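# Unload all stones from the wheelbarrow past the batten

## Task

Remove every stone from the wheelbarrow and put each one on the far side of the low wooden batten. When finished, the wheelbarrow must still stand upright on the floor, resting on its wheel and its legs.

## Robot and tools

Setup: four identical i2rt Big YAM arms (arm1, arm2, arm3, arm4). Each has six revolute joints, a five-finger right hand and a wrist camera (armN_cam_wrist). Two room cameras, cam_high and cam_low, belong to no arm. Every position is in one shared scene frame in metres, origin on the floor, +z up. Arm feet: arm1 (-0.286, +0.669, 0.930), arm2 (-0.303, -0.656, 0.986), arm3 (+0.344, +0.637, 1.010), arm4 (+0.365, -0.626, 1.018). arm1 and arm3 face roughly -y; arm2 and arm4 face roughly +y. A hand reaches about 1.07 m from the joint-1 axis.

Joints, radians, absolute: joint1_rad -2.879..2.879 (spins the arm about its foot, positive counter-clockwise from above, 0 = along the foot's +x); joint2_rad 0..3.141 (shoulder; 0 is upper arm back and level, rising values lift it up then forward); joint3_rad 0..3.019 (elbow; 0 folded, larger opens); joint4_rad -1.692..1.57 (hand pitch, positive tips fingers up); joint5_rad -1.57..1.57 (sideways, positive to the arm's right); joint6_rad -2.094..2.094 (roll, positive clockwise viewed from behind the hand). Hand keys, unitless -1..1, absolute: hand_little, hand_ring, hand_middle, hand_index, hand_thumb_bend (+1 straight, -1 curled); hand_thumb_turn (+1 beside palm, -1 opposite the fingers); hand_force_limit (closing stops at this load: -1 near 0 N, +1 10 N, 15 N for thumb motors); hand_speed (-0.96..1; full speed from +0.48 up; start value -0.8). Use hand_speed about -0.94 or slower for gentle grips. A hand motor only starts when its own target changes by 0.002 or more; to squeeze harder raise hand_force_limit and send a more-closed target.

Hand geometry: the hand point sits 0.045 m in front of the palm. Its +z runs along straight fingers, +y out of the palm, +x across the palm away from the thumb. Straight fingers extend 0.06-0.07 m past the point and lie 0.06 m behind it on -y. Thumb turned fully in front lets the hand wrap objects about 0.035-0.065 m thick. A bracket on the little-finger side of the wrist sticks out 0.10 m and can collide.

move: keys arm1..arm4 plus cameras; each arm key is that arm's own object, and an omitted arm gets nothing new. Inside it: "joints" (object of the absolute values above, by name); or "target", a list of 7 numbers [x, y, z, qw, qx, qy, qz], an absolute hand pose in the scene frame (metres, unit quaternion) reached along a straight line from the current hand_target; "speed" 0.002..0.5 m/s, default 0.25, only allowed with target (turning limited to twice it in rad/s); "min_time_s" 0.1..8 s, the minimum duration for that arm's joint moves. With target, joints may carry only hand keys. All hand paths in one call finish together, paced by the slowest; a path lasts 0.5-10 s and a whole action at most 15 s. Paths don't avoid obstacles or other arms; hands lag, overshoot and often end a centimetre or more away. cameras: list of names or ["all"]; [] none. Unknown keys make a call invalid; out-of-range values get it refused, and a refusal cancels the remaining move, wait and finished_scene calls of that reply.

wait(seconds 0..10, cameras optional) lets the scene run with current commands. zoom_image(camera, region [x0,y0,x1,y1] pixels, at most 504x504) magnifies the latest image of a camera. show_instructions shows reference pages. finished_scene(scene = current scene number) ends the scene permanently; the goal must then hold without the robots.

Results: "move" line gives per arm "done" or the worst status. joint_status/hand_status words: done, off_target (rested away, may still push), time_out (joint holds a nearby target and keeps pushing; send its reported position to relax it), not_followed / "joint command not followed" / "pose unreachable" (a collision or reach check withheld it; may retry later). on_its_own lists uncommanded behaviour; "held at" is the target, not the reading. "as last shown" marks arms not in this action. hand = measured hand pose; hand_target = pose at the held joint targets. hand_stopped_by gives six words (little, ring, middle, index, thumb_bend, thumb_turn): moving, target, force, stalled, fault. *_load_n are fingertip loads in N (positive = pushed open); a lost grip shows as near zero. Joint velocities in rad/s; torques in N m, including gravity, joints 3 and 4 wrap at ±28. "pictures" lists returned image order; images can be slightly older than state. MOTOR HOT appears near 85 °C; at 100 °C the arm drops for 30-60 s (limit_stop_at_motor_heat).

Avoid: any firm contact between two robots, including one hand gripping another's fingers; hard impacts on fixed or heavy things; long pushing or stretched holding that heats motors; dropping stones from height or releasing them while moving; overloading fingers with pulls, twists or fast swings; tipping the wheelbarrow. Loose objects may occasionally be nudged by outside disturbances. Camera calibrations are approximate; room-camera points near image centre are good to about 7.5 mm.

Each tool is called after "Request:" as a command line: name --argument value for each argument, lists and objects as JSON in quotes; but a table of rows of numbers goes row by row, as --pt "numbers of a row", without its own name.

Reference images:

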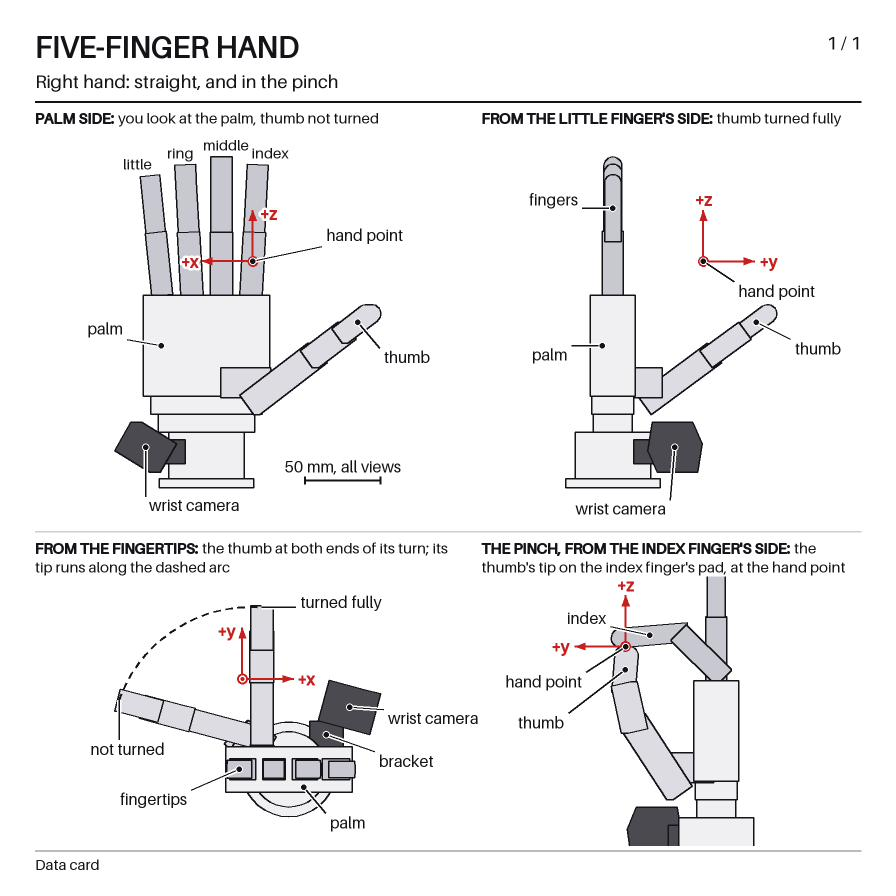

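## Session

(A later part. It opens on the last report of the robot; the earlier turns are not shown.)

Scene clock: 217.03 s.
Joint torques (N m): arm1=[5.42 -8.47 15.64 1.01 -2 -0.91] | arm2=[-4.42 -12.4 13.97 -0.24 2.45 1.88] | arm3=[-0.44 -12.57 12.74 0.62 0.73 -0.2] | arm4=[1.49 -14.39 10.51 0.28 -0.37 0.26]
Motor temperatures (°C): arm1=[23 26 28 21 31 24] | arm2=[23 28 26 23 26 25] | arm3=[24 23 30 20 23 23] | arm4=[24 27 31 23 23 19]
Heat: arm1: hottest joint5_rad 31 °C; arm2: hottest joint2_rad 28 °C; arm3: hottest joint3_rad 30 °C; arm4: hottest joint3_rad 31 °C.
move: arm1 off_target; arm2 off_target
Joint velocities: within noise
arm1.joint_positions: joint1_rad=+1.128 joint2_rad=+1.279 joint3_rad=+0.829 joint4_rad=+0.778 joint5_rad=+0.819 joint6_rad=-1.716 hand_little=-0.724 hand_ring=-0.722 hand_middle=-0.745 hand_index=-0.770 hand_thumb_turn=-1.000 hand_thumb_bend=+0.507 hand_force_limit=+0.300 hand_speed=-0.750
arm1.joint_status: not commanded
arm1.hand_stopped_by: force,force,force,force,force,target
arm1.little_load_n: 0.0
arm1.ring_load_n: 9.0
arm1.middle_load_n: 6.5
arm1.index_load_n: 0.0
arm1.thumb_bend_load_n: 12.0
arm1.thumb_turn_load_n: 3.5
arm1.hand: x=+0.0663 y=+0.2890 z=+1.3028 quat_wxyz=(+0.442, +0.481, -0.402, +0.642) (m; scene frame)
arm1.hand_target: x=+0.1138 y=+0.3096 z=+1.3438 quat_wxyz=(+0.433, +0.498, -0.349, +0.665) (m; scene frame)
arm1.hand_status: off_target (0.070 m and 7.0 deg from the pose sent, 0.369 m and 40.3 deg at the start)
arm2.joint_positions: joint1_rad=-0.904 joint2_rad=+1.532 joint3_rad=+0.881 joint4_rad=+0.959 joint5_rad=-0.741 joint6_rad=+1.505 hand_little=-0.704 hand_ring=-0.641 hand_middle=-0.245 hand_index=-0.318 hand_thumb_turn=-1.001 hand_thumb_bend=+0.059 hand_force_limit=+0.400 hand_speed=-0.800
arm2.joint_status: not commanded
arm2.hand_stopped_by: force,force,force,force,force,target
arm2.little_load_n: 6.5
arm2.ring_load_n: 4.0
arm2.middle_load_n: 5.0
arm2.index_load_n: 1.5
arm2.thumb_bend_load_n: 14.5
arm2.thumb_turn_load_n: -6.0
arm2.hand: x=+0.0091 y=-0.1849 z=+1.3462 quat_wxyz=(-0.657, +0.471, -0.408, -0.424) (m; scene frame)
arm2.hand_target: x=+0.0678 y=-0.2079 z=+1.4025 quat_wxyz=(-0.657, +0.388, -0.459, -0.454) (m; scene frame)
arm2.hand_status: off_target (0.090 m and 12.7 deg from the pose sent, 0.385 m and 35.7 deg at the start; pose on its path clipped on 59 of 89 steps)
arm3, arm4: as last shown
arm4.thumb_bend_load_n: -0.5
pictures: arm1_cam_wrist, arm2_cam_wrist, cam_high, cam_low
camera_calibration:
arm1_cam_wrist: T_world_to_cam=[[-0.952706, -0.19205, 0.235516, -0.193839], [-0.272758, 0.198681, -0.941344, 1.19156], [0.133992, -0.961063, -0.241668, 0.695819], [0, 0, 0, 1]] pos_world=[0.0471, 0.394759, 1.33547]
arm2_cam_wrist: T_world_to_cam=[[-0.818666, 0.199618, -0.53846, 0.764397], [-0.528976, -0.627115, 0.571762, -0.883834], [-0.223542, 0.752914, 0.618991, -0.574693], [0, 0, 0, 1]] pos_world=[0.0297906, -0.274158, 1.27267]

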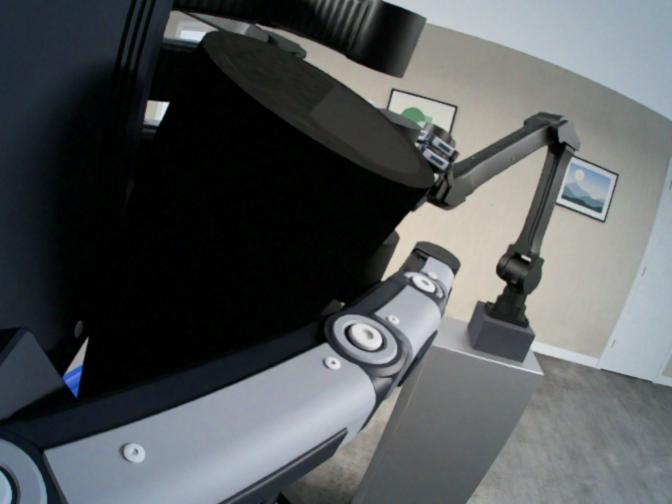

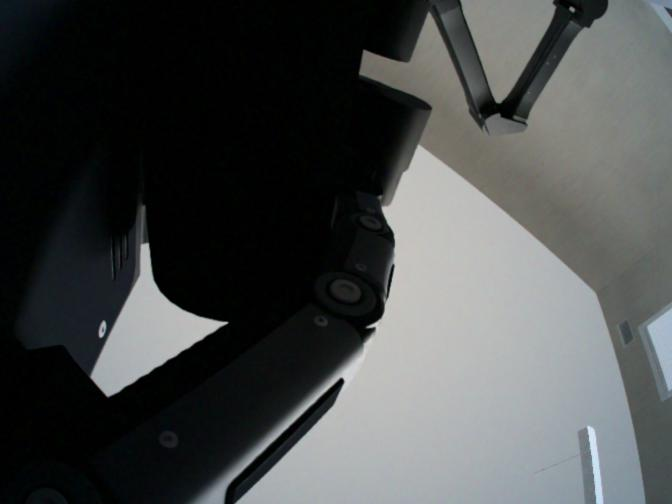

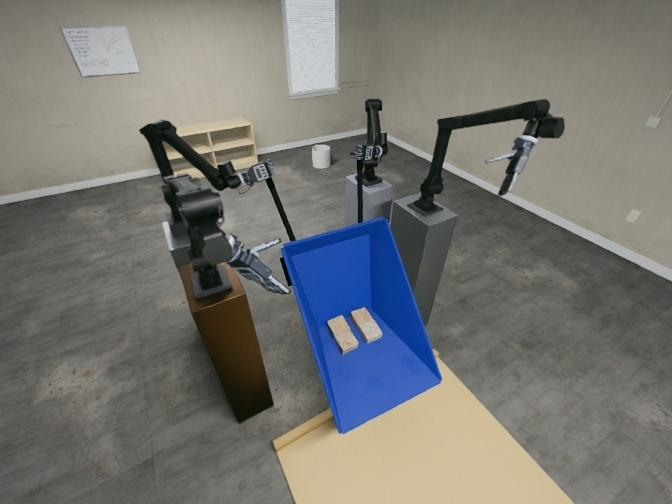

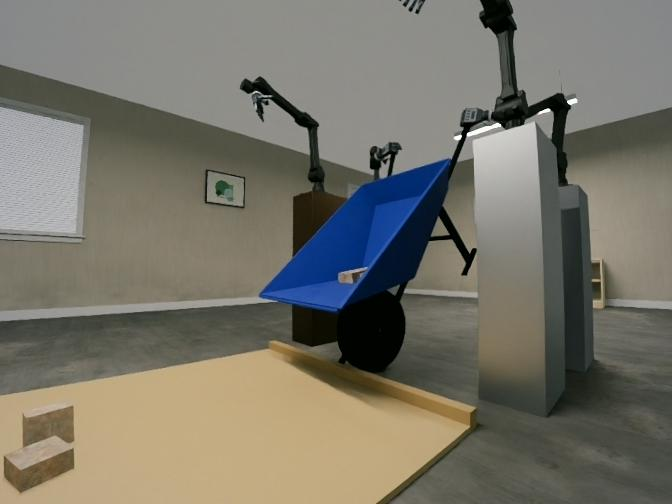

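Request:
move --arm1 '{"target": [0.41, 0.285, 1.405, 0.4078, 0.5897, -0.2611, 0.6463], "speed": 0.15}' --arm2 '{"target": [0.365, -0.200, 1.465, 0.6549, -0.2604, 0.5727, 0.4185], "speed": 0.15}' --cameras '["cam_high", "cam_low"]'

Request:
move --arm1 '{"target": [0.58, 0.270, 1.425, 0.3297, 0.6499, -0.1694, 0.6634], "speed": 0.15}' --arm2 '{"target": [0.56, -0.190, 1.482, 0.6791, -0.1367, 0.6483, 0.3158], "speed": 0.15}' --cameras '["cam_high", "cam_low"]'

Scene clock: 220.87 s.
Joint torques (N m): arm1=[2.37 -16.09 13.29 1.05 -0.79 0.1] | arm2=[0.97 -15.38 13.81 -0.51 1.67 1] | arm3=[-0.44 -12.57 12.77 0.66 0.72 -0.18] | arm4=[0.97 -14.74 10.54 0.29 -0.38 0.25]
Motor temperatures (°C): arm1=[23 26 28 21 31 23] | arm2=[23 27 27 23 27 26] | arm3=[24 23 30 20 23 23] | arm4=[24 27 31 23 23 19]
Heat: arm1: hottest joint5_rad 31 °C; arm2: hottest joint2_rad 27 °C; arm3: hottest joint3_rad 30 °C; arm4: hottest joint3_rad 31 °C.
move: arm1 off_target; arm2 off_target
Joint velocities: within noise
arm1.joint_positions: joint1_rad=+1.266 joint2_rad=+1.832 joint3_rad=+1.798 joint4_rad=+0.293 joint5_rad=+0.705 joint6_rad=-1.866 hand_little=-0.724 hand_ring=-0.722 hand_middle=-0.745 hand_index=-0.770 hand_thumb_turn=-1.000 hand_thumb_bend=+0.508 hand_force_limit=+0.300 hand_speed=-0.750
arm1.joint_status: not commanded
arm1.hand_stopped_by: force,force,force,force,force,target
arm1.little_load_n: 0.0
arm1.ring_load_n: 5.5
arm1.middle_load_n: 4.0
arm1.index_load_n: 0.0
arm1.thumb_bend_load_n: 11.0
arm1.thumb_turn_load_n: 1.5
arm1.hand: x=+0.3685 y=+0.2674 z=+1.4228 quat_wxyz=(+0.424, +0.573, -0.279, +0.643) (m; scene frame)
arm1.hand_target: x=+0.4063 y=+0.2876 z=+1.4036 quat_wxyz=(+0.408, +0.590, -0.261, +0.647) (m; scene frame)
arm1.hand_status: off_target (0.048 m and 3.4 deg from the pose sent, 0.359 m and 20.8 deg at the start; pose on its path clipped on 64 of 105 steps)
arm2.joint_positions: joint1_rad=-1.147 joint2_rad=+1.901 joint3_rad=+1.676 joint4_rad=+0.506 joint5_rad=-0.600 joint6_rad=+1.736 hand_little=-0.704 hand_ring=-0.642 hand_middle=-0.245 hand_index=-0.318 hand_thumb_turn=-1.001 hand_thumb_bend=+0.059 hand_force_limit=+0.400 hand_speed=-0.800
arm2.joint_status: not commanded
arm2.hand_stopped_by: force,force,force,force,force,target
arm2.little_load_n: 2.5
arm2.ring_load_n: 0.0
arm2.middle_load_n: 5.5
arm2.index_load_n: 2.0
arm2.thumb_bend_load_n: 13.0
arm2.thumb_turn_load_n: -5.0
arm2.hand: x=+0.3295 y=-0.2018 z=+1.4662 quat_wxyz=(-0.681, +0.309, -0.538, -0.389) (m; scene frame)
arm2.hand_target: x=+0.3616 y=-0.2030 z=+1.4627 quat_wxyz=(-0.657, +0.260, -0.572, -0.416) (m; scene frame)
arm2.hand_status: off_target (0.036 m and 8.2 deg from the pose sent, 0.375 m and 30.8 deg at the start; pose on its path clipped on 68 of 105 steps)
arm3.joint_positions: joint1_rad=+1.495 joint2_rad=+1.592 joint3_rad=+1.974 joint4_rad=-1.690 joint5_rad=+0.530 joint6_rad=-0.988 hand_little=+1.000 hand_ring=+1.000 hand_middle=+1.000 hand_index=+1.000 hand_thumb_turn=-1.000 hand_thumb_bend=+1.000 hand_force_limit=+0.000 hand_speed=+0.000
arm3.joint_status: not commanded
arm3.hand_stopped_by: target,target,target,target,target,target
arm3.little_load_n: 0.0
arm3.ring_load_n: -0.5
arm3.middle_load_n: 0.0
arm3.index_load_n: 0.0
arm3.thumb_bend_load_n: 0.0
arm3.thumb_turn_load_n: 0.0
arm3.hand: x=+0.7915 y=+0.4961 z=+1.4299 quat_wxyz=(+0.219, +0.900, -0.324, +0.194) (m; scene frame)
arm3.hand_target: x=+0.7956 y=+0.4974 z=+1.4477 quat_wxyz=(+0.214, +0.898, -0.319, +0.214) (m; scene frame)
arm3.hand_status: not commanded
arm4: as last shown
arm4.thumb_bend_load_n: 0.0
arm4.thumb_turn_load_n: -0.5
pictures: cam_high, cam_low

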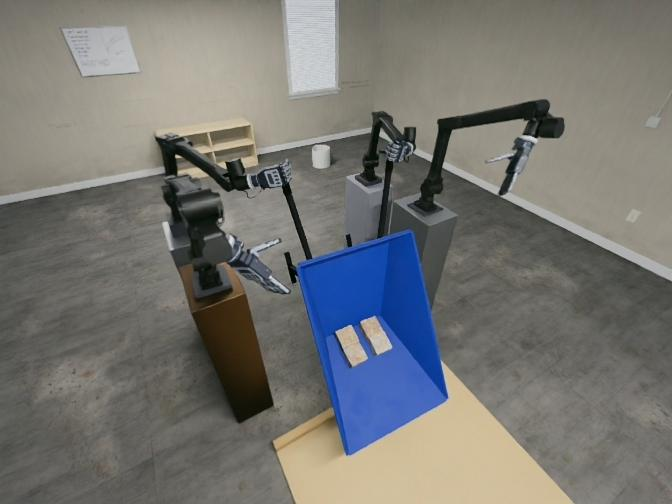

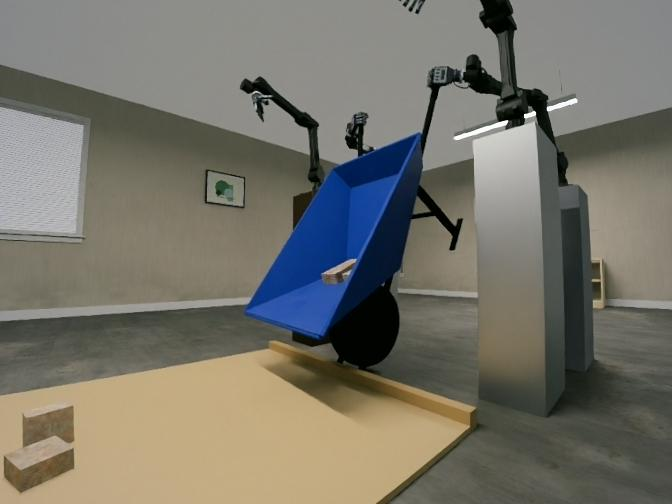

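Scene clock: 224.47 s.
Joint torques (N m): arm1=[0.85 -24.53 12.62 1.63 -0.23 0.1] | arm2=[2.78 -21.48 11.38 0.51 0.44 0.65] | arm3=[-0.62 -12.69 12.79 0.65 0.74 -0.19] | arm4=[1.03 -14.51 10.48 0.24 -0.35 0.25]
Motor temperatures (°C): arm1=[23 26 28 21 31 23] | arm2=[23 27 28 23 27 25] | arm3=[24 23 30 20 23 23] | arm4=[24 27 31 23 23 19]
Heat: arm1: hottest joint5_rad 31 °C; arm2: hottest joint3_rad 28 °C; arm3: hottest joint3_rad 30 °C; arm4: hottest joint3_rad 31 °C.
move: arm1 off_target; arm2 off_target
Joint velocities: within noise
arm1.joint_positions: joint1_rad=+1.270 joint2_rad=+2.432 joint3_rad=+2.885 joint4_rad=-0.275 joint5_rad=+0.369 joint6_rad=-1.855 hand_little=-0.724 hand_ring=-0.723 hand_middle=-0.745 hand_index=-0.770 hand_thumb_turn=-1.000 hand_thumb_bend=+0.508 hand_force_limit=+0.300 hand_speed=-0.750
arm1.joint_status: not commanded
arm1.hand_stopped_by: force,force,force,force,force,target
arm1.little_load_n: 1.5
arm1.ring_load_n: 2.0
arm1.middle_load_n: 4.0
arm1.index_load_n: 0.0
arm1.thumb_bend_load_n: 9.5
arm1.thumb_turn_load_n: 1.0
arm1.hand: x=+0.5585 y=+0.2559 z=+1.4432 quat_wxyz=(+0.333, +0.632, -0.150, +0.684) (m; scene frame)
arm1.hand_target: x=+0.5764 y=+0.2715 z=+1.4238 quat_wxyz=(+0.323, +0.638, -0.143, +0.684) (m; scene frame)
arm1.hand_status: off_target (0.031 m and 3.9 deg from the pose sent, 0.212 m and 19.0 deg at the start; a joint's target at an end of its range on 49 of 108 steps)
arm2.joint_positions: joint1_rad=-1.190 joint2_rad=+2.427 joint3_rad=+2.705 joint4_rad=-0.115 joint5_rad=-0.242 joint6_rad=+1.761 hand_little=-0.705 hand_ring=-0.642 hand_middle=-0.245 hand_index=-0.318 hand_thumb_turn=-1.001 hand_thumb_bend=+0.059 hand_force_limit=+0.400 hand_speed=-0.800
arm2.joint_status: not commanded
arm2.hand_stopped_by: force,force,force,force,force,target
arm2.little_load_n: 0.0
arm2.ring_load_n: 0.0
arm2.middle_load_n: 6.5
arm2.index_load_n: 3.0
arm2.thumb_bend_load_n: 12.0
arm2.thumb_turn_load_n: -6.5
arm2.hand: x=+0.5487 y=-0.2108 z=+1.5058 quat_wxyz=(-0.707, +0.153, -0.628, -0.286) (m; scene frame)
arm2.hand_target: x=+0.5549 y=-0.1926 z=+1.4798 quat_wxyz=(-0.681, +0.133, -0.648, -0.313) (m; scene frame)
arm2.hand_status: off_target (0.034 m and 5.5 deg from the pose sent, 0.231 m and 25.0 deg at the start)
arm3, arm4: as last shown
arm3.ring_load_n: 0.0
arm3.thumb_turn_load_n: 0.5
arm4.thumb_turn_load_n: 0.0
pictures: cam_high, cam_low

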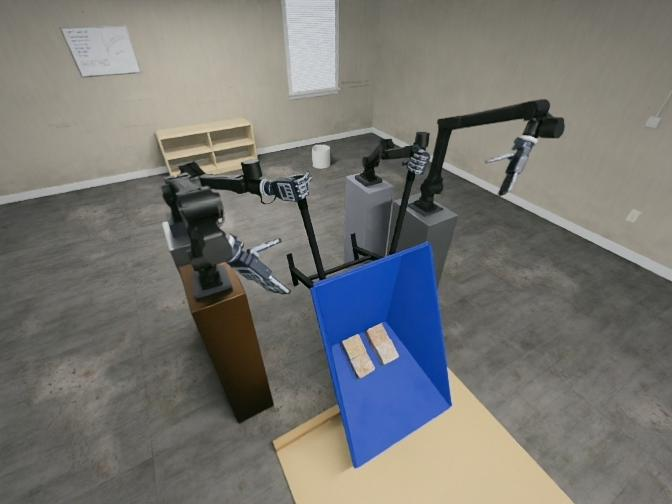

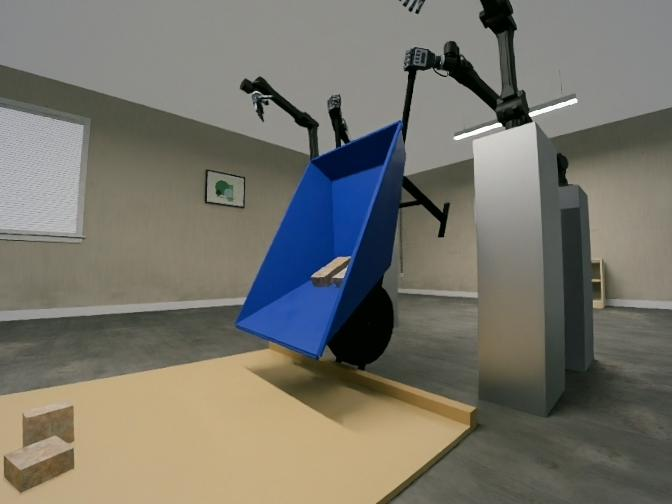

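Request:
zoom_image --camera "cam_low" --region '[220, 240, 480, 440]'

Request:
zoom_image --camera "cam_high" --region '[280, 220, 480, 480]'

Scaled by 1.938 from the camera's 672x504 image, which has a finer 960x720 frame.

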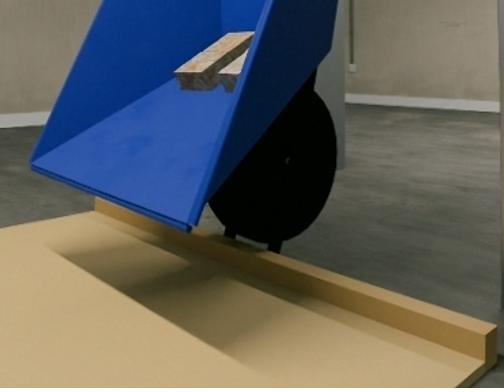

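Scaled by 1.938 from the camera's 672x504 image, which has a finer 960x720 frame.

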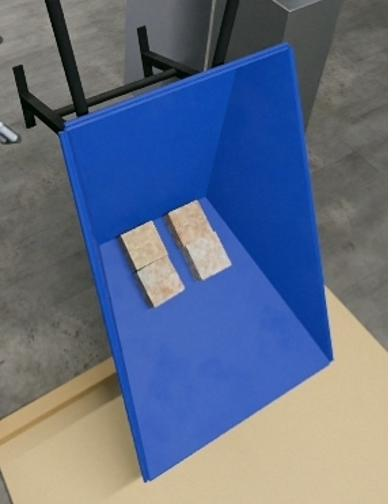

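Request:
move --arm1 '{"target": [0.40, 0.275, 1.42, 0.4078, 0.5897, -0.2611, 0.6463], "speed": 0.15}' --arm2 '{"target": [0.38, -0.200, 1.475, 0.6549, -0.2604, 0.5727, 0.4185], "speed": 0.15}' --cameras '["arm1_cam_wrist", "arm2_cam_wrist", "cam_low"]'

Scene clock: 233.33 s.
Joint torques (N m): arm1=[1.9 -26.17 9.81 2.93 -0.55 -0.24] | arm2=[2.73 -19.78 8.34 2.06 0.78 1.12] | arm3=[-0.44 -12.81 12.75 0.61 0.74 -0.19] | arm4=[1.26 -14.33 10.43 0.28 -0.39 0.25]
Motor temperatures (°C): arm1=[23 27 28 21 29 22] | arm2=[23 27 29 23 25 25] | arm3=[24 23 30 20 23 23] | arm4=[24 27 31 23 23 19]
Heat: arm1: hottest joint5_rad 29 °C; arm2: hottest joint3_rad 29 °C; arm3: hottest joint3_rad 30 °C; arm4: hottest joint3_rad 31 °C.
move: arm1 off_target; arm2 off_target
Joint velocities: within noise
arm1.joint_positions: joint1_rad=+1.250 joint2_rad=+1.916 joint3_rad=+1.872 joint4_rad=+0.210 joint5_rad=+0.681 joint6_rad=-1.827 hand_little=-0.724 hand_ring=-0.723 hand_middle=-0.745 hand_index=-0.770 hand_thumb_turn=-1.000 hand_thumb_bend=+0.508 hand_force_limit=+0.300 hand_speed=-0.750
arm1.joint_status: not commanded
arm1.hand_stopped_by: force,force,force,force,force,target
arm1.little_load_n: 0.0
arm1.ring_load_n: 1.5
arm1.middle_load_n: 5.0
arm1.index_load_n: 2.0
arm1.thumb_bend_load_n: 11.0
arm1.thumb_turn_load_n: 2.5
arm1.hand: x=+0.3964 y=+0.2482 z=+1.3856 quat_wxyz=(+0.415, +0.602, -0.278, +0.623) (m; scene frame)
arm1.hand_target: x=+0.3991 y=+0.2745 z=+1.4195 quat_wxyz=(+0.408, +0.590, -0.262, +0.646) (m; scene frame)
arm1.hand_status: off_target (0.044 m and 3.6 deg from the pose sent, 0.161 m and 16.7 deg at the start)
arm2.joint_positions: joint1_rad=-1.180 joint2_rad=+1.981 joint3_rad=+1.844 joint4_rad=+0.381 joint5_rad=-0.590 joint6_rad=+1.720 hand_little=-0.705 hand_ring=-0.642 hand_middle=-0.245 hand_index=-0.317 hand_thumb_turn=-1.001 hand_thumb_bend=+0.059 hand_force_limit=+0.400 hand_speed=-0.800
arm2.joint_status: not commanded
arm2.hand_stopped_by: force,force,force,force,force,target
arm2.little_load_n: 0.0
arm2.ring_load_n: 0.0
arm2.middle_load_n: 7.5
arm2.index_load_n: 4.0
arm2.thumb_bend_load_n: 12.5
arm2.thumb_turn_load_n: -5.5
arm2.hand: x=+0.3787 y=-0.2101 z=+1.4765 quat_wxyz=(-0.681, +0.299, -0.556, -0.371) (m; scene frame)
arm2.hand_target: x=+0.3800 y=-0.2004 z=+1.4746 quat_wxyz=(-0.655, +0.263, -0.574, -0.416) (m; scene frame)
arm2.hand_status: off_target (0.010 m and 7.9 deg from the pose sent, 0.172 m and 21.4 deg at the start)
arm3, arm4: as last shown
arm3.thumb_bend_load_n: -0.5
arm3.thumb_turn_load_n: 0.0
pictures: arm1_cam_wrist, arm2_cam_wrist, cam_low
camera_calibration:
arm1_cam_wrist: T_world_to_cam=[[-0.788524, -0.396791, 0.46988, -0.24572], [-0.542996, 0.09044, -0.834851, 1.35411], [0.288766, -0.913442, -0.28677, 0.621764], [0, 0, 0, 1]] pos_world=[0.361976, 0.34798, 1.42424]
arm2_cam_wrist: T_world_to_cam=[[-0.792429, 0.53992, -0.283799, 0.827785], [-0.563856, -0.470956, 0.67843, -0.890114], [0.232641, 0.697629, 0.677637, -0.824609], [0, 0, 0, 1]] pos_world=[0.345903, -0.290871, 1.39759]

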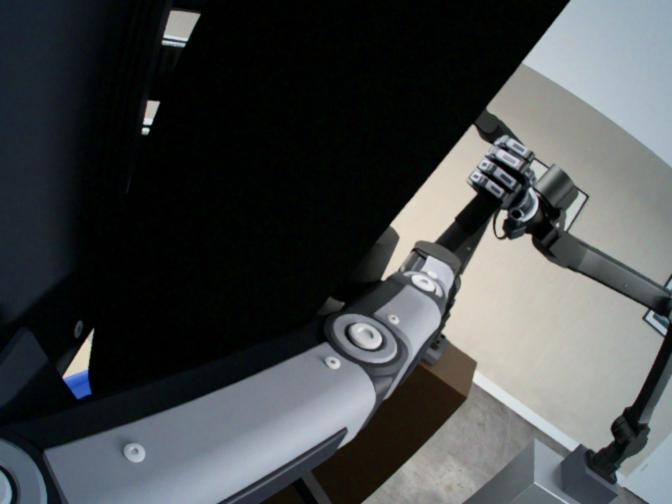

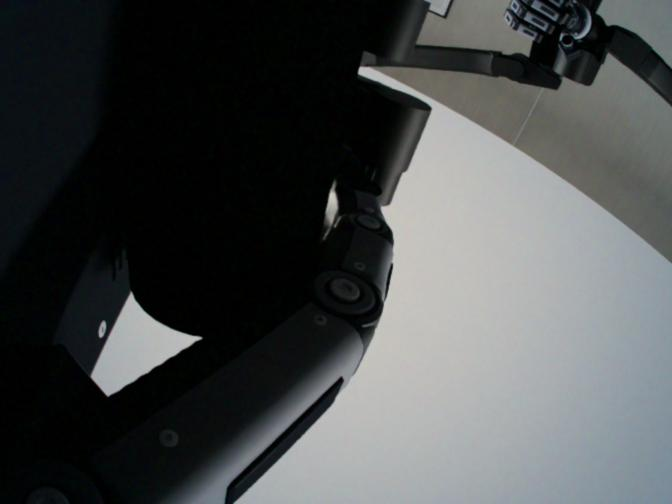

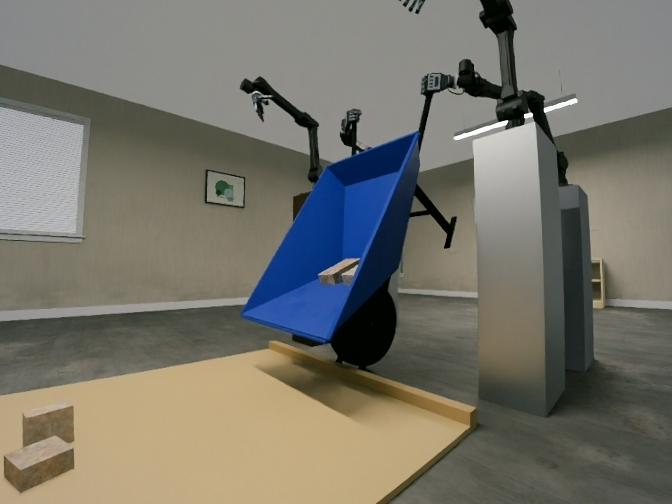

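Request:
move --arm1 '{"target": [0.11, 0.285, 1.28, 0.4770, 0.4105, -0.4520, 0.6321], "speed": 0.15}' --arm2 '{"target": [0.07, -0.200, 1.355, 0.6123, -0.4889, 0.3764, 0.4942], "speed": 0.15}'

Request:
move --arm1 '{"target": [-0.16, 0.300, 1.12, 0.4076, 0.2727, -0.5518, 0.6745], "speed": 0.15}' --arm2 '{"target": [-0.22, -0.195, 1.18, 0.6380, -0.6012, 0.2516, 0.4098], "speed": 0.15}' --cameras '["arm1_cam_wrist", "arm2_cam_wrist", "cam_high", "cam_low"]'

Scene clock: 236.53 s.
Joint torques (N m): arm1=[1.38 -13.39 9.13 1.88 -1.53 -0.07] | arm2=[-4.25 -11.11 8.58 0.12 2.94 0.78] | arm3=[-0.21 -12.69 12.78 0.68 0.73 -0.17] | arm4=[1.26 -14.8 10.48 0.32 -0.38 0.23]
Motor temperatures (°C): arm1=[23 27 28 21 29 22] | arm2=[23 27 29 23 26 25] | arm3=[24 23 30 20 23 23] | arm4=[24 27 31 23 23 19]
Heat: arm1: hottest joint5_rad 29 °C; arm2: hottest joint3_rad 29 °C; arm3: hottest joint3_rad 30 °C; arm4: hottest joint3_rad 31 °C.
move: arm1 off_target; arm2 off_target
Joint velocities: within noise
arm1.joint_positions: joint1_rad=+1.161 joint2_rad=+1.533 joint3_rad=+0.959 joint4_rad=+1.072 joint5_rad=+1.057 joint6_rad=-1.824 hand_little=-0.724 hand_ring=-0.723 hand_middle=-0.745 hand_index=-0.770 hand_thumb_turn=-1.000 hand_thumb_bend=+0.508 hand_force_limit=+0.300 hand_speed=-0.750
arm1.joint_status: not commanded
arm1.hand_stopped_by: force,force,force,force,force,target
arm1.little_load_n: 4.5
arm1.ring_load_n: 7.5
arm1.middle_load_n: 4.0
arm1.index_load_n: 0.0
arm1.thumb_bend_load_n: 13.0
arm1.thumb_turn_load_n: 2.5
arm1.hand: x=+0.0911 y=+0.2776 z=+1.2697 quat_wxyz=(+0.490, +0.406, -0.469, +0.613) (m; scene frame)
arm1.hand_target: x=+0.1094 y=+0.2856 z=+1.2799 quat_wxyz=(+0.477, +0.411, -0.452, +0.632) (m; scene frame)
arm1.hand_status: off_target (0.023 m and 3.3 deg from the pose sent, 0.307 m and 30.6 deg at the start)
arm2.joint_positions: joint1_rad=-0.953 joint2_rad=+1.680 joint3_rad=+1.057 joint4_rad=+1.111 joint5_rad=-1.066 joint6_rad=+1.643 hand_little=-0.705 hand_ring=-0.642 hand_middle=-0.245 hand_index=-0.317 hand_thumb_turn=-1.000 hand_thumb_bend=+0.059 hand_force_limit=+0.400 hand_speed=-0.800
arm2.joint_status: not commanded
arm2.hand_stopped_by: force,force,force,force,force,target
arm2.little_load_n: 0.0
arm2.ring_load_n: 0.0
arm2.middle_load_n: 7.5
arm2.index_load_n: 4.0
arm2.thumb_bend_load_n: 12.5
arm2.thumb_turn_load_n: -4.5
arm2.hand: x=+0.0119 y=-0.1893 z=+1.3505 quat_wxyz=(-0.608, +0.540, -0.309, -0.493) (m; scene frame)
arm2.hand_target: x=+0.0671 y=-0.2045 z=+1.3537 quat_wxyz=(-0.614, +0.489, -0.375, -0.493) (m; scene frame)
arm2.hand_status: off_target (0.059 m and 9.7 deg from the pose sent, 0.332 m and 34.1 deg at the start)
arm3, arm4: as last shown
arm3.thumb_bend_load_n: 0.0
arm3.thumb_turn_load_n: 0.5
pictures: none

Scene clock: 239.53 s.
Joint torques (N m): arm1=[3.6 -7.12 4.66 3.06 -1.03 0.53] | arm2=[-4.54 -8 1.1 2.25 0.69 -0.23] | arm3=[-0.5 -12.57 12.81 0.61 0.74 -0.19] | arm4=[1.2 -14.68 10.4 0.31 -0.36 0.25]
Motor temperatures (°C): arm1=[23 27 28 21 29 22] | arm2=[23 27 29 23 26 24] | arm3=[24 23 30 20 23 23] | arm4=[24 27 31 23 23 19]
Heat: arm1: hottest joint5_rad 29 °C; arm2: hottest joint3_rad 29 °C; arm3: hottest joint3_rad 30 °C; arm4: hottest joint3_rad 31 °C.
move: arm1 off_target; arm2 off_target
Joint velocities: within noise
arm1.joint_positions: joint1_rad=+0.765 joint2_rad=+1.345 joint3_rad=+0.243 joint4_rad=+1.443 joint5_rad=+0.877 joint6_rad=-1.332 hand_little=-0.723 hand_ring=-0.723 hand_middle=-0.745 hand_index=-0.770 hand_thumb_turn=-1.000 hand_thumb_bend=+0.508 hand_force_limit=+0.300 hand_speed=-0.750
arm1.joint_status: not commanded
arm1.hand_stopped_by: force,force,force,force,force,target
arm1.little_load_n: 13.5
arm1.ring_load_n: 7.0
arm1.middle_load_n: 4.0
arm1.index_load_n: 0.0
arm1.thumb_bend_load_n: 12.5
arm1.thumb_turn_load_n: 2.0
arm1.hand: x=-0.1851 y=+0.2947 z=+1.1127 quat_wxyz=(+0.447, +0.279, -0.562, +0.637) (m; scene frame)
arm1.hand_target: x=-0.1610 y=+0.2999 z=+1.1200 quat_wxyz=(+0.407, +0.273, -0.553, +0.674) (m; scene frame)
arm1.hand_status: off_target (0.027 m and 6.4 deg from the pose sent, 0.293 m and 21.5 deg at the start)
arm2.joint_positions: joint1_rad=-0.490 joint2_rad=+1.597 joint3_rad=+0.504 joint4_rad=+1.334 joint5_rad=-0.747 joint6_rad=+1.142 hand_little=-0.705 hand_ring=-0.641 hand_middle=-0.245 hand_index=-0.317 hand_thumb_turn=-1.000 hand_thumb_bend=+0.059 hand_force_limit=+0.400 hand_speed=-0.800
arm2.joint_status: not commanded
arm2.hand_stopped_by: force,force,force,force,force,target
arm2.little_load_n: 1.0
arm2.ring_load_n: 10.5
arm2.middle_load_n: 7.5
arm2.index_load_n: 3.5
arm2.thumb_bend_load_n: 11.0
arm2.thumb_turn_load_n: -7.0
arm2.hand: x=-0.2559 y=-0.1819 z=+1.1976 quat_wxyz=(-0.623, +0.604, -0.221, -0.445) (m; scene frame)
arm2.hand_target: x=-0.2226 y=-0.1946 z=+1.1808 quat_wxyz=(-0.638, +0.602, -0.252, -0.410) (m; scene frame)
arm2.hand_status: off_target (0.042 m and 5.6 deg from the pose sent, 0.288 m and 14.0 deg at the start)
arm3: as last shown
arm3.thumb_turn_load_n: 0.0
arm4.joint_positions: joint1_rad=-1.504 joint2_rad=+1.668 joint3_rad=+1.981 joint4_rad=-1.706 joint5_rad=-0.552 joint6_rad=+1.053 hand_little=+1.000 hand_ring=+1.000 hand_middle=+1.000 hand_index=+1.000 hand_thumb_turn=-1.000 hand_thumb_bend=+1.000 hand_force_limit=+0.000 hand_speed=+0.000
arm4.joint_status: not commanded
arm4.hand_stopped_by: target,target,target,target,target,target
arm4.little_load_n: 0.0
arm4.ring_load_n: 0.0
arm4.middle_load_n: 0.0
arm4.index_load_n: 0.0
arm4.thumb_bend_load_n: 0.0
arm4.thumb_turn_load_n: 0.0
arm4.hand: x=+0.8852 y=-0.4596 z=+1.4349 quat_wxyz=(-0.150, +0.276, -0.918, -0.242) (m; scene frame)
arm4.hand_target: x=+0.8866 y=-0.4572 z=+1.4491 quat_wxyz=(-0.163, +0.275, -0.917, -0.239) (m; scene frame)
arm4.hand_status: not commanded
pictures: arm1_cam_wrist, arm2_cam_wrist, cam_high, cam_low
camera_calibration:
arm1_cam_wrist: T_world_to_cam=[[-0.978617, 0.132484, -0.157342, -0.0507611], [0.18564, 0.239468, -0.952992, 1.02868], [-0.0885775, -0.961823, -0.258942, 0.66737], [0, 0, 0, 1]] pos_world=[-0.181526, 0.402282, 1.14514]
arm2_cam_wrist: T_world_to_cam=[[-0.630497, -0.0746642, -0.772592, 0.745547], [-0.44448, -0.781273, 0.438234, -0.78364], [-0.636326, 0.619707, 0.459404, -0.482877], [0, 0, 0, 1]] pos_world=[-0.185515, -0.257329, 1.14126]

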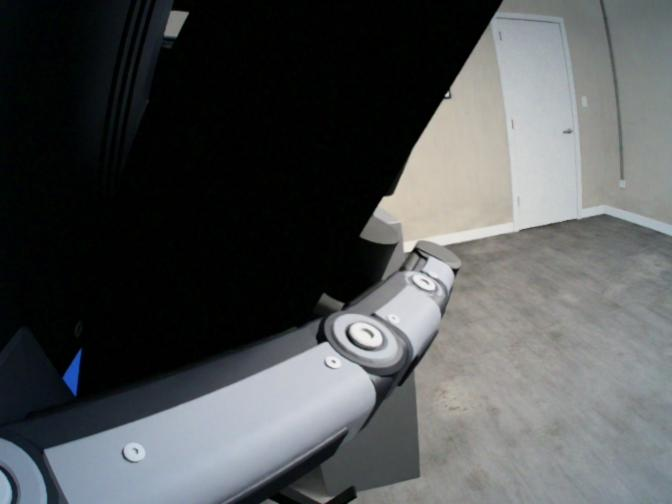

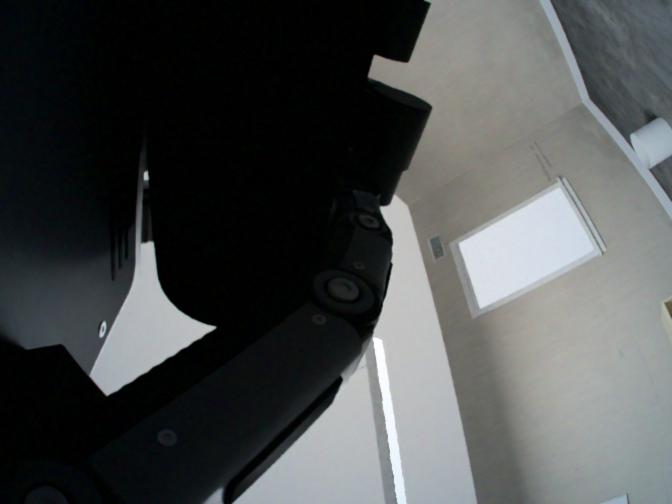

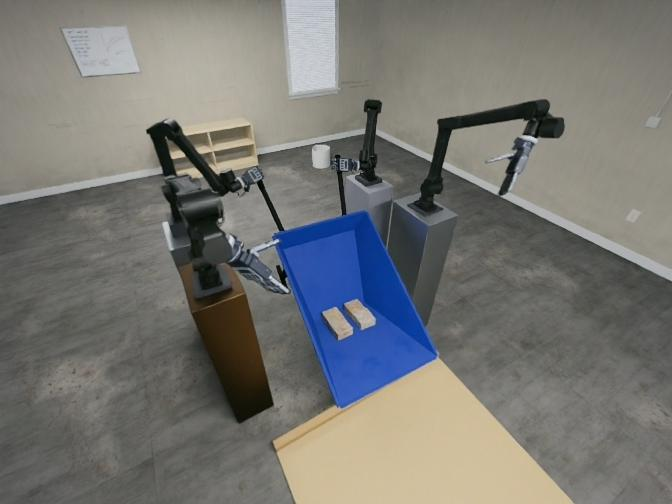

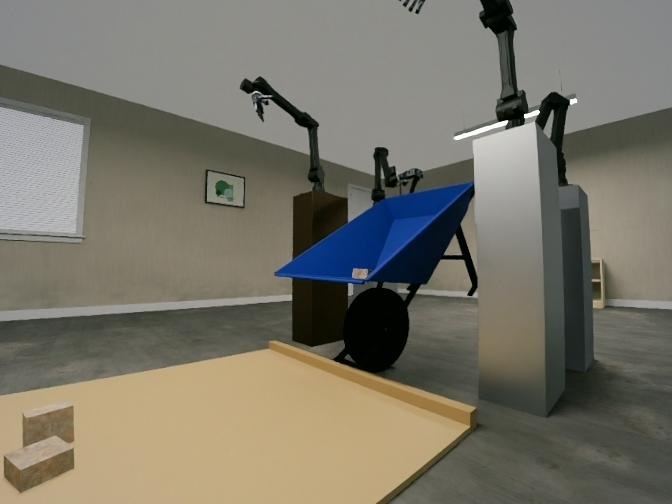

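Request:
move --arm1 '{"target": [-0.22, 0.31, 1.12, 0.5114, 0.1239, -0.7401, 0.4184], "speed": 0.25}' --arm2 '{"target": [-0.28, -0.195, 1.19, 0.4749, -0.7123, 0.1687, 0.4892], "speed": 0.25}'

Request:
move --arm1 '{"target": [-0.50, 0.335, 0.92, 0.4162, 0.0214, -0.8387, 0.3506], "speed": 0.15}' --arm2 '{"target": [-0.59, -0.20, 0.98, 0.4257, -0.8090, 0.0779, 0.3984], "speed": 0.15}' --cameras '["arm1_cam_wrist", "arm2_cam_wrist", "cam_high", "cam_low"]'

Scene clock: 245.20 s.
Joint torques (N m): arm1=[0.85 -9.88 12.46 -0.03 2.56 -0.39] | arm2=[-2.2 -13.1 7.1 0.91 -1.02 0.43] | arm3=[-0.26 -12.57 12.75 0.69 0.72 -0.2] | arm4=[1.2 -14.92 10.44 0.36 -0.36 0.25]
Motor temperatures (°C): arm1=[23 27 28 21 31 22] | arm2=[23 27 28 23 26 24] | arm3=[24 23 30 20 23 23] | arm4=[24 27 31 23 23 19]
Heat: arm1: hottest joint5_rad 31 °C; arm2: hottest joint3_rad 28 °C; arm3: hottest joint3_rad 30 °C; arm4: hottest joint3_rad 31 °C.
move: arm1 off_target; arm2 off_target
Joint velocities: within noise
arm1.joint_positions: joint1_rad=+0.715 joint2_rad=+1.191 joint3_rad=+0.611 joint4_rad=-0.281 joint5_rad=+1.332 joint6_rad=-0.215 hand_little=-0.701 hand_ring=-0.722 hand_middle=-0.746 hand_index=-0.770 hand_thumb_turn=-1.000 hand_thumb_bend=+0.508 hand_force_limit=+0.300 hand_speed=-0.750
arm1.joint_status: not commanded
arm1.hand_stopped_by: force,force,force,force,force,target
arm1.little_load_n: 13.0
arm1.ring_load_n: 6.0
arm1.middle_load_n: 2.5
arm1.index_load_n: 0.0
arm1.thumb_bend_load_n: 9.5
arm1.thumb_turn_load_n: 3.0
arm1.hand: x=-0.2303 y=+0.3169 z=+1.0793 quat_wxyz=(+0.498, +0.137, -0.755, +0.403) (m; scene frame)
arm1.hand_target: x=-0.2212 y=+0.3105 z=+1.1180 quat_wxyz=(+0.511, +0.123, -0.741, +0.418) (m; scene frame)
arm1.hand_status: off_target (0.043 m and 3.3 deg from the pose sent, 0.039 m and 37.8 deg at the start)
arm2.joint_positions: joint1_rad=-0.454 joint2_rad=+1.513 joint3_rad=+0.617 joint4_rad=+0.707 joint5_rad=-1.041 joint6_rad=+0.866 hand_little=-0.705 hand_ring=-0.641 hand_middle=-0.245 hand_index=-0.317 hand_thumb_turn=-1.000 hand_thumb_bend=+0.059 hand_force_limit=+0.400 hand_speed=-0.800
arm2.joint_status: not commanded
arm2.hand_stopped_by: force,force,force,force,force,target
arm2.little_load_n: 0.5
arm2.ring_load_n: 11.5
arm2.middle_load_n: 7.5
arm2.index_load_n: 4.0
arm2.thumb_bend_load_n: 11.5
arm2.thumb_turn_load_n: -7.5
arm2.hand: x=-0.3002 y=-0.1930 z=+1.1627 quat_wxyz=(-0.464, +0.724, -0.160, -0.485) (m; scene frame)
arm2.hand_target: x=-0.2811 y=-0.1947 z=+1.1889 quat_wxyz=(-0.475, +0.713, -0.168, -0.488) (m; scene frame)
arm2.hand_status: off_target (0.034 m and 2.2 deg from the pose sent, 0.028 m and 22.5 deg at the start)
arm3, arm4: as last shown
pictures: none

Scene clock: 248.70 s.
Joint torques (N m): arm1=[-3.78 -12.22 4.56 4.29 2.12 -0.84] | arm2=[5.42 -18.37 1.61 4.59 -1.82 0.6] | arm3=[-0.67 -12.81 12.78 0.65 0.74 -0.19] | arm4=[1.26 -14.68 10.47 0.23 -0.38 0.26]
Motor temperatures (°C): arm1=[23 26 28 21 32 22] | arm2=[23 27 28 23 26 24] | arm3=[24 23 30 20 23 23] | arm4=[24 27 31 23 23 19]
Heat: arm1: hottest joint5_rad 32 °C; arm2: hottest joint3_rad 28 °C; arm3: hottest joint3_rad 30 °C; arm4: hottest joint3_rad 31 °C.
move: arm1 off_target; arm2 off_target
Joint velocities: within noise
arm1.joint_positions: joint1_rad=-0.265 joint2_rad=+1.525 joint3_rad=+0.295 joint4_rad=+0.637 joint5_rad=+0.432 joint6_rad=-0.560 hand_little=-0.703 hand_ring=-0.722 hand_middle=-0.745 hand_index=-0.770 hand_thumb_turn=-1.000 hand_thumb_bend=+0.508 hand_force_limit=+0.300 hand_speed=-0.750
arm1.joint_status: not commanded
arm1.hand_stopped_by: force,force,force,force,force,target
arm1.little_load_n: 0.0
arm1.ring_load_n: 8.0
arm1.middle_load_n: 5.5
arm1.index_load_n: 6.5
arm1.thumb_bend_load_n: 9.5
arm1.thumb_turn_load_n: 3.5
arm1.hand: x=-0.4710 y=+0.3388 z=+0.8868 quat_wxyz=(+0.362, +0.024, -0.867, +0.340) (m; scene frame)
arm1.hand_target: x=-0.4985 y=+0.3359 z=+0.9180 quat_wxyz=(+0.415, +0.019, -0.841, +0.347) (m; scene frame)
arm1.hand_status: off_target (0.044 m and 7.1 deg from the pose sent, 0.314 m and 19.8 deg at the start)
arm2.joint_positions: joint1_rad=+0.285 joint2_rad=+1.974 joint3_rad=+0.593 joint4_rad=+0.911 joint5_rad=-0.262 joint6_rad=+0.677 hand_little=-0.704 hand_ring=-0.641 hand_middle=-0.245 hand_index=-0.317 hand_thumb_turn=-1.000 hand_thumb_bend=+0.059 hand_force_limit=+0.400 hand_speed=-0.800
arm2.joint_status: not commanded
arm2.hand_stopped_by: force,force,force,force,force,target
arm2.little_load_n: 11.5
arm2.ring_load_n: 3.5
arm2.middle_load_n: 7.5
arm2.index_load_n: 4.0
arm2.thumb_bend_load_n: 11.0
arm2.thumb_turn_load_n: -7.0
arm2.hand: x=-0.5503 y=-0.1948 z=+0.9247 quat_wxyz=(-0.409, +0.843, -0.098, -0.335) (m; scene frame)
arm2.hand_target: x=-0.5880 y=-0.2015 z=+0.9762 quat_wxyz=(-0.422, +0.811, -0.076, -0.398) (m; scene frame)
arm2.hand_status: off_target (0.068 m and 8.8 deg from the pose sent, 0.343 m and 17.3 deg at the start)
arm3, arm4: as last shown
arm3.thumb_bend_load_n: -0.5
arm3.thumb_turn_load_n: 0.5
pictures: arm1_cam_wrist, arm2_cam_wrist, cam_high, cam_low
camera_calibration:
arm1_cam_wrist: T_world_to_cam=[[-0.506366, 0.802434, -0.315742, -0.236056], [0.816712, 0.32878, -0.47422, 0.698423], [-0.276721, -0.498, -0.821841, 0.879382], [0, 0, 0, 1]] pos_world=[-0.446598, 0.397724, 0.979386]
arm2_cam_wrist: T_world_to_cam=[[-0.184106, -0.617483, -0.764735, 0.480727], [-0.439425, -0.644245, 0.625982, -0.949193], [-0.87921, 0.451291, -0.152728, -0.137291], [0, 0, 0, 1]] pos_world=[-0.449302, -0.252714, 0.940839]

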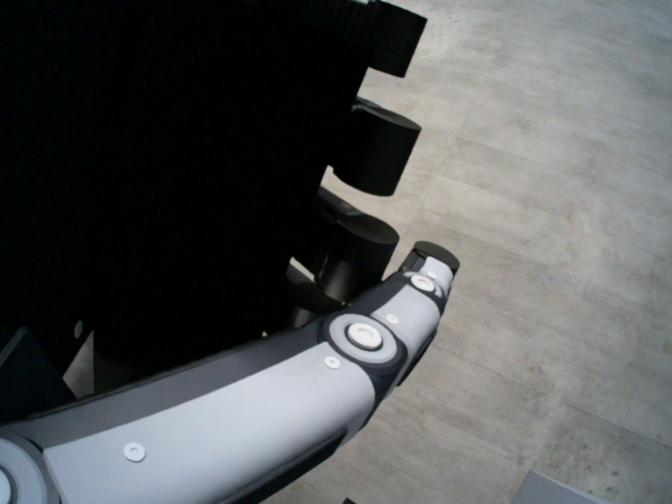

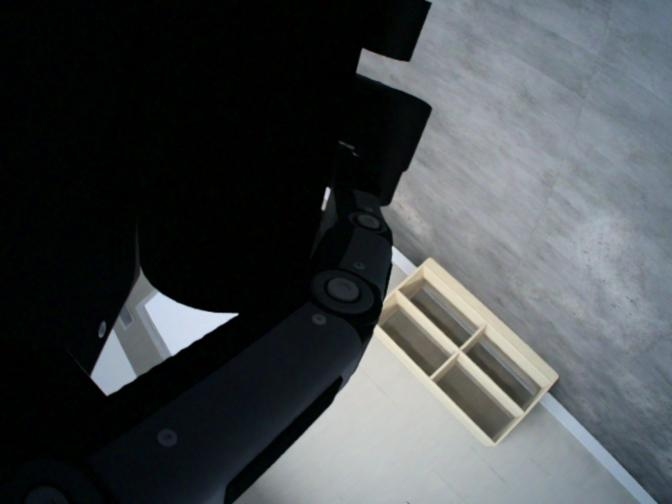

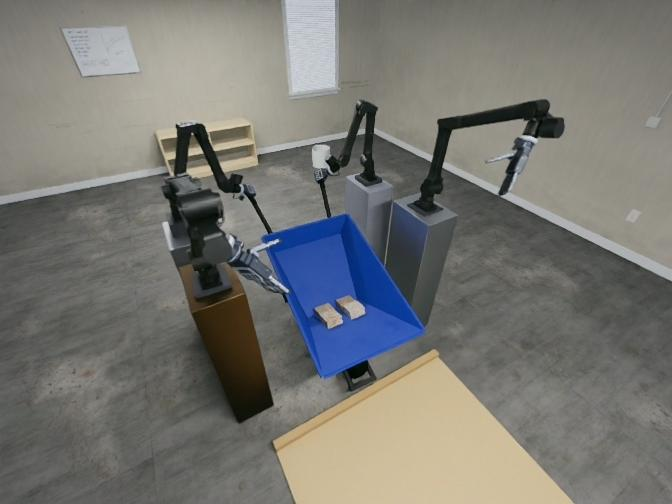

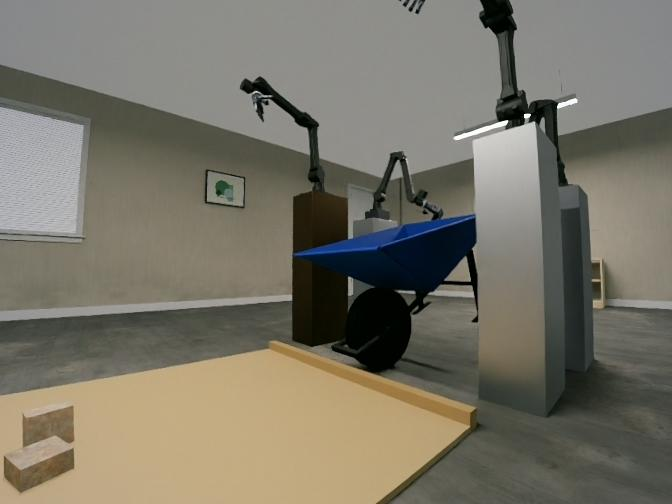

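Request:
move --arm1 '{"target": [-0.70, 0.355, 0.67, 0.25, -0.06, -0.92, 0.292], "speed": 0.15}' --arm2 '{"target": [-0.79, -0.205, 0.70, 0.365, -0.90, -0.01, 0.235], "speed": 0.15}' --cameras '["arm1_cam_wrist", "arm2_cam_wrist", "cam_high", "cam_low"]'

Scene clock: 251.90 s.
Joint torques (N m): arm1=[-6.89 -24.23 0.61 2.41 0.61 -0.1] | arm2=[5.66 -25.58 2.09 1.72 -0.3 0.09] | arm3=[-0.56 -12.63 12.78 0.66 0.73 -0.17] | arm4=[1.32 -14.51 10.33 0.31 -0.37 0.23]
Motor temperatures (°C): arm1=[23 27 28 21 32 22] | arm2=[23 27 28 23 26 24] | arm3=[24 23 30 20 23 23] | arm4=[24 27 31 23 23 19]
Heat: arm1: hottest joint5_rad 32 °C; arm2: hottest joint3_rad 28 °C; arm3: hottest joint3_rad 30 °C; arm4: hottest joint3_rad 31 °C.
move: arm1 off_target; arm2 off_target
Joint velocities: within noise
arm1.joint_positions: joint1_rad=-0.846 joint2_rad=+2.418 joint3_rad=+0.887 joint4_rad=+0.663 joint5_rad=-0.129 joint6_rad=-0.728 hand_little=-0.703 hand_ring=-0.723 hand_middle=-0.745 hand_index=-0.769 hand_thumb_turn=-1.000 hand_thumb_bend=+0.508 hand_force_limit=+0.300 hand_speed=-0.750
arm1.joint_status: not commanded
arm1.hand_stopped_by: force,force,force,force,force,target
arm1.little_load_n: 0.0
arm1.ring_load_n: 0.0
arm1.middle_load_n: 3.0
arm1.index_load_n: 23.0
arm1.thumb_bend_load_n: 9.5
arm1.thumb_turn_load_n: 3.0
arm1.hand: x=-0.6536 y=+0.3442 z=+0.6316 quat_wxyz=(+0.205, -0.037, -0.936, +0.282) (m; scene frame)
arm1.hand_target: x=-0.6985 y=+0.3556 z=+0.6674 quat_wxyz=(+0.251, -0.060, -0.921, +0.291) (m; scene frame)
arm1.hand_status: off_target (0.061 m and 6.1 deg from the pose sent, 0.316 m and 18.1 deg at the start)
arm2.joint_positions: joint1_rad=+0.725 joint2_rad=+2.637 joint3_rad=+1.224 joint4_rad=+0.653 joint5_rad=+0.159 joint6_rad=+0.676 hand_little=-0.703 hand_ring=-0.642 hand_middle=-0.245 hand_index=-0.317 hand_thumb_turn=-1.000 hand_thumb_bend=+0.059 hand_force_limit=+0.400 hand_speed=-0.800
arm2.joint_status: not commanded
arm2.hand_stopped_by: force,force,force,force,force,target
arm2.little_load_n: 17.5
arm2.ring_load_n: 0.0
arm2.middle_load_n: 7.5
arm2.index_load_n: 4.0
arm2.thumb_bend_load_n: 11.0
arm2.thumb_turn_load_n: -7.0
arm2.hand: x=-0.7373 y=-0.2050 z=+0.6491 quat_wxyz=(-0.347, +0.917, -0.009, -0.194) (m; scene frame)
arm2.hand_target: x=-0.7891 y=-0.2065 z=+0.6980 quat_wxyz=(-0.364, +0.901, +0.010, -0.236) (m; scene frame)
arm2.hand_status: off_target (0.073 m and 6.0 deg from the pose sent, 0.329 m and 18.7 deg at the start)
arm3, arm4: as last shown
arm3.thumb_bend_load_n: 0.0
arm3.thumb_turn_load_n: 0.0
pictures: arm1_cam_wrist, arm2_cam_wrist, cam_high, cam_low
camera_calibration:
arm1_cam_wrist: T_world_to_cam=[[-0.341146, 0.860954, -0.37733, -0.28665], [0.939729, 0.322186, -0.114482, 0.580076], [0.0230064, -0.393643, -0.918975, 0.843093], [0, 0, 0, 1]] pos_world=[-0.662301, 0.391778, 0.733029]
arm2_cam_wrist: T_world_to_cam=[[0.133059, -0.717491, -0.683741, 0.390019], [-0.587242, -0.612812, 0.52878, -0.904783], [-0.7984, 0.331162, -0.502881, -0.0769004], [0, 0, 0, 1]] pos_world=[-0.64462, -0.24916, 0.706432]

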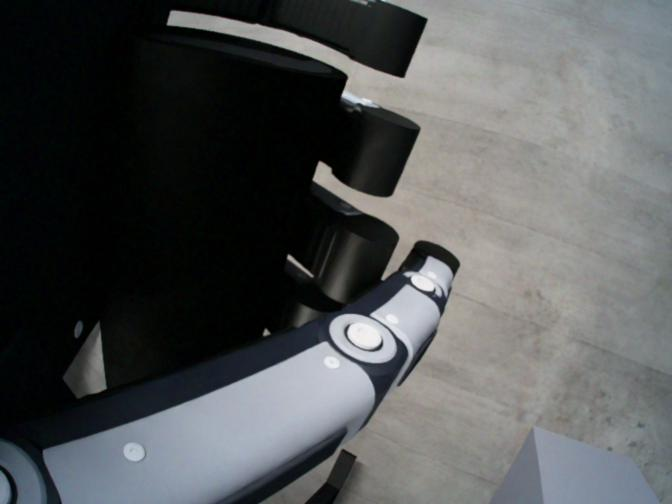

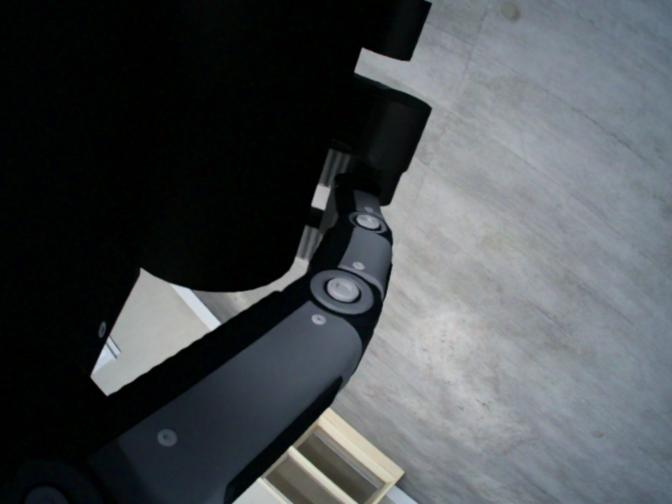

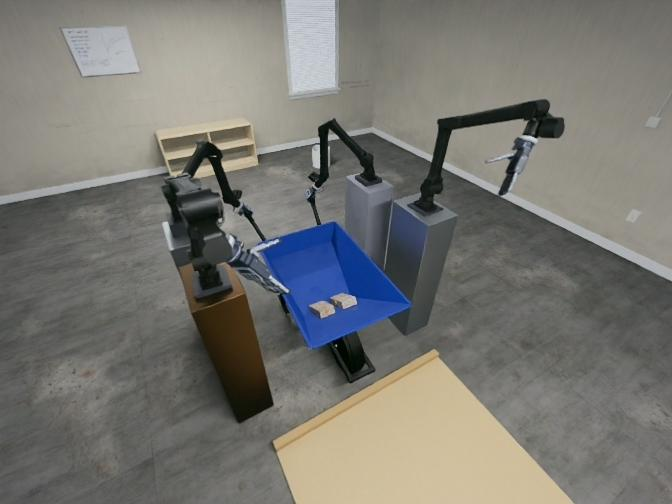

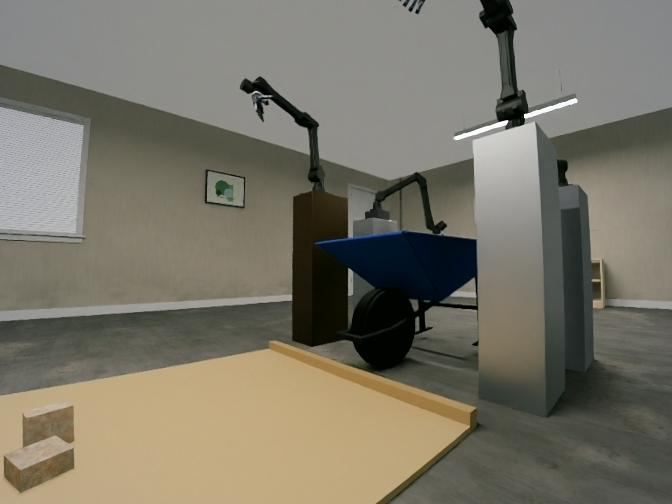

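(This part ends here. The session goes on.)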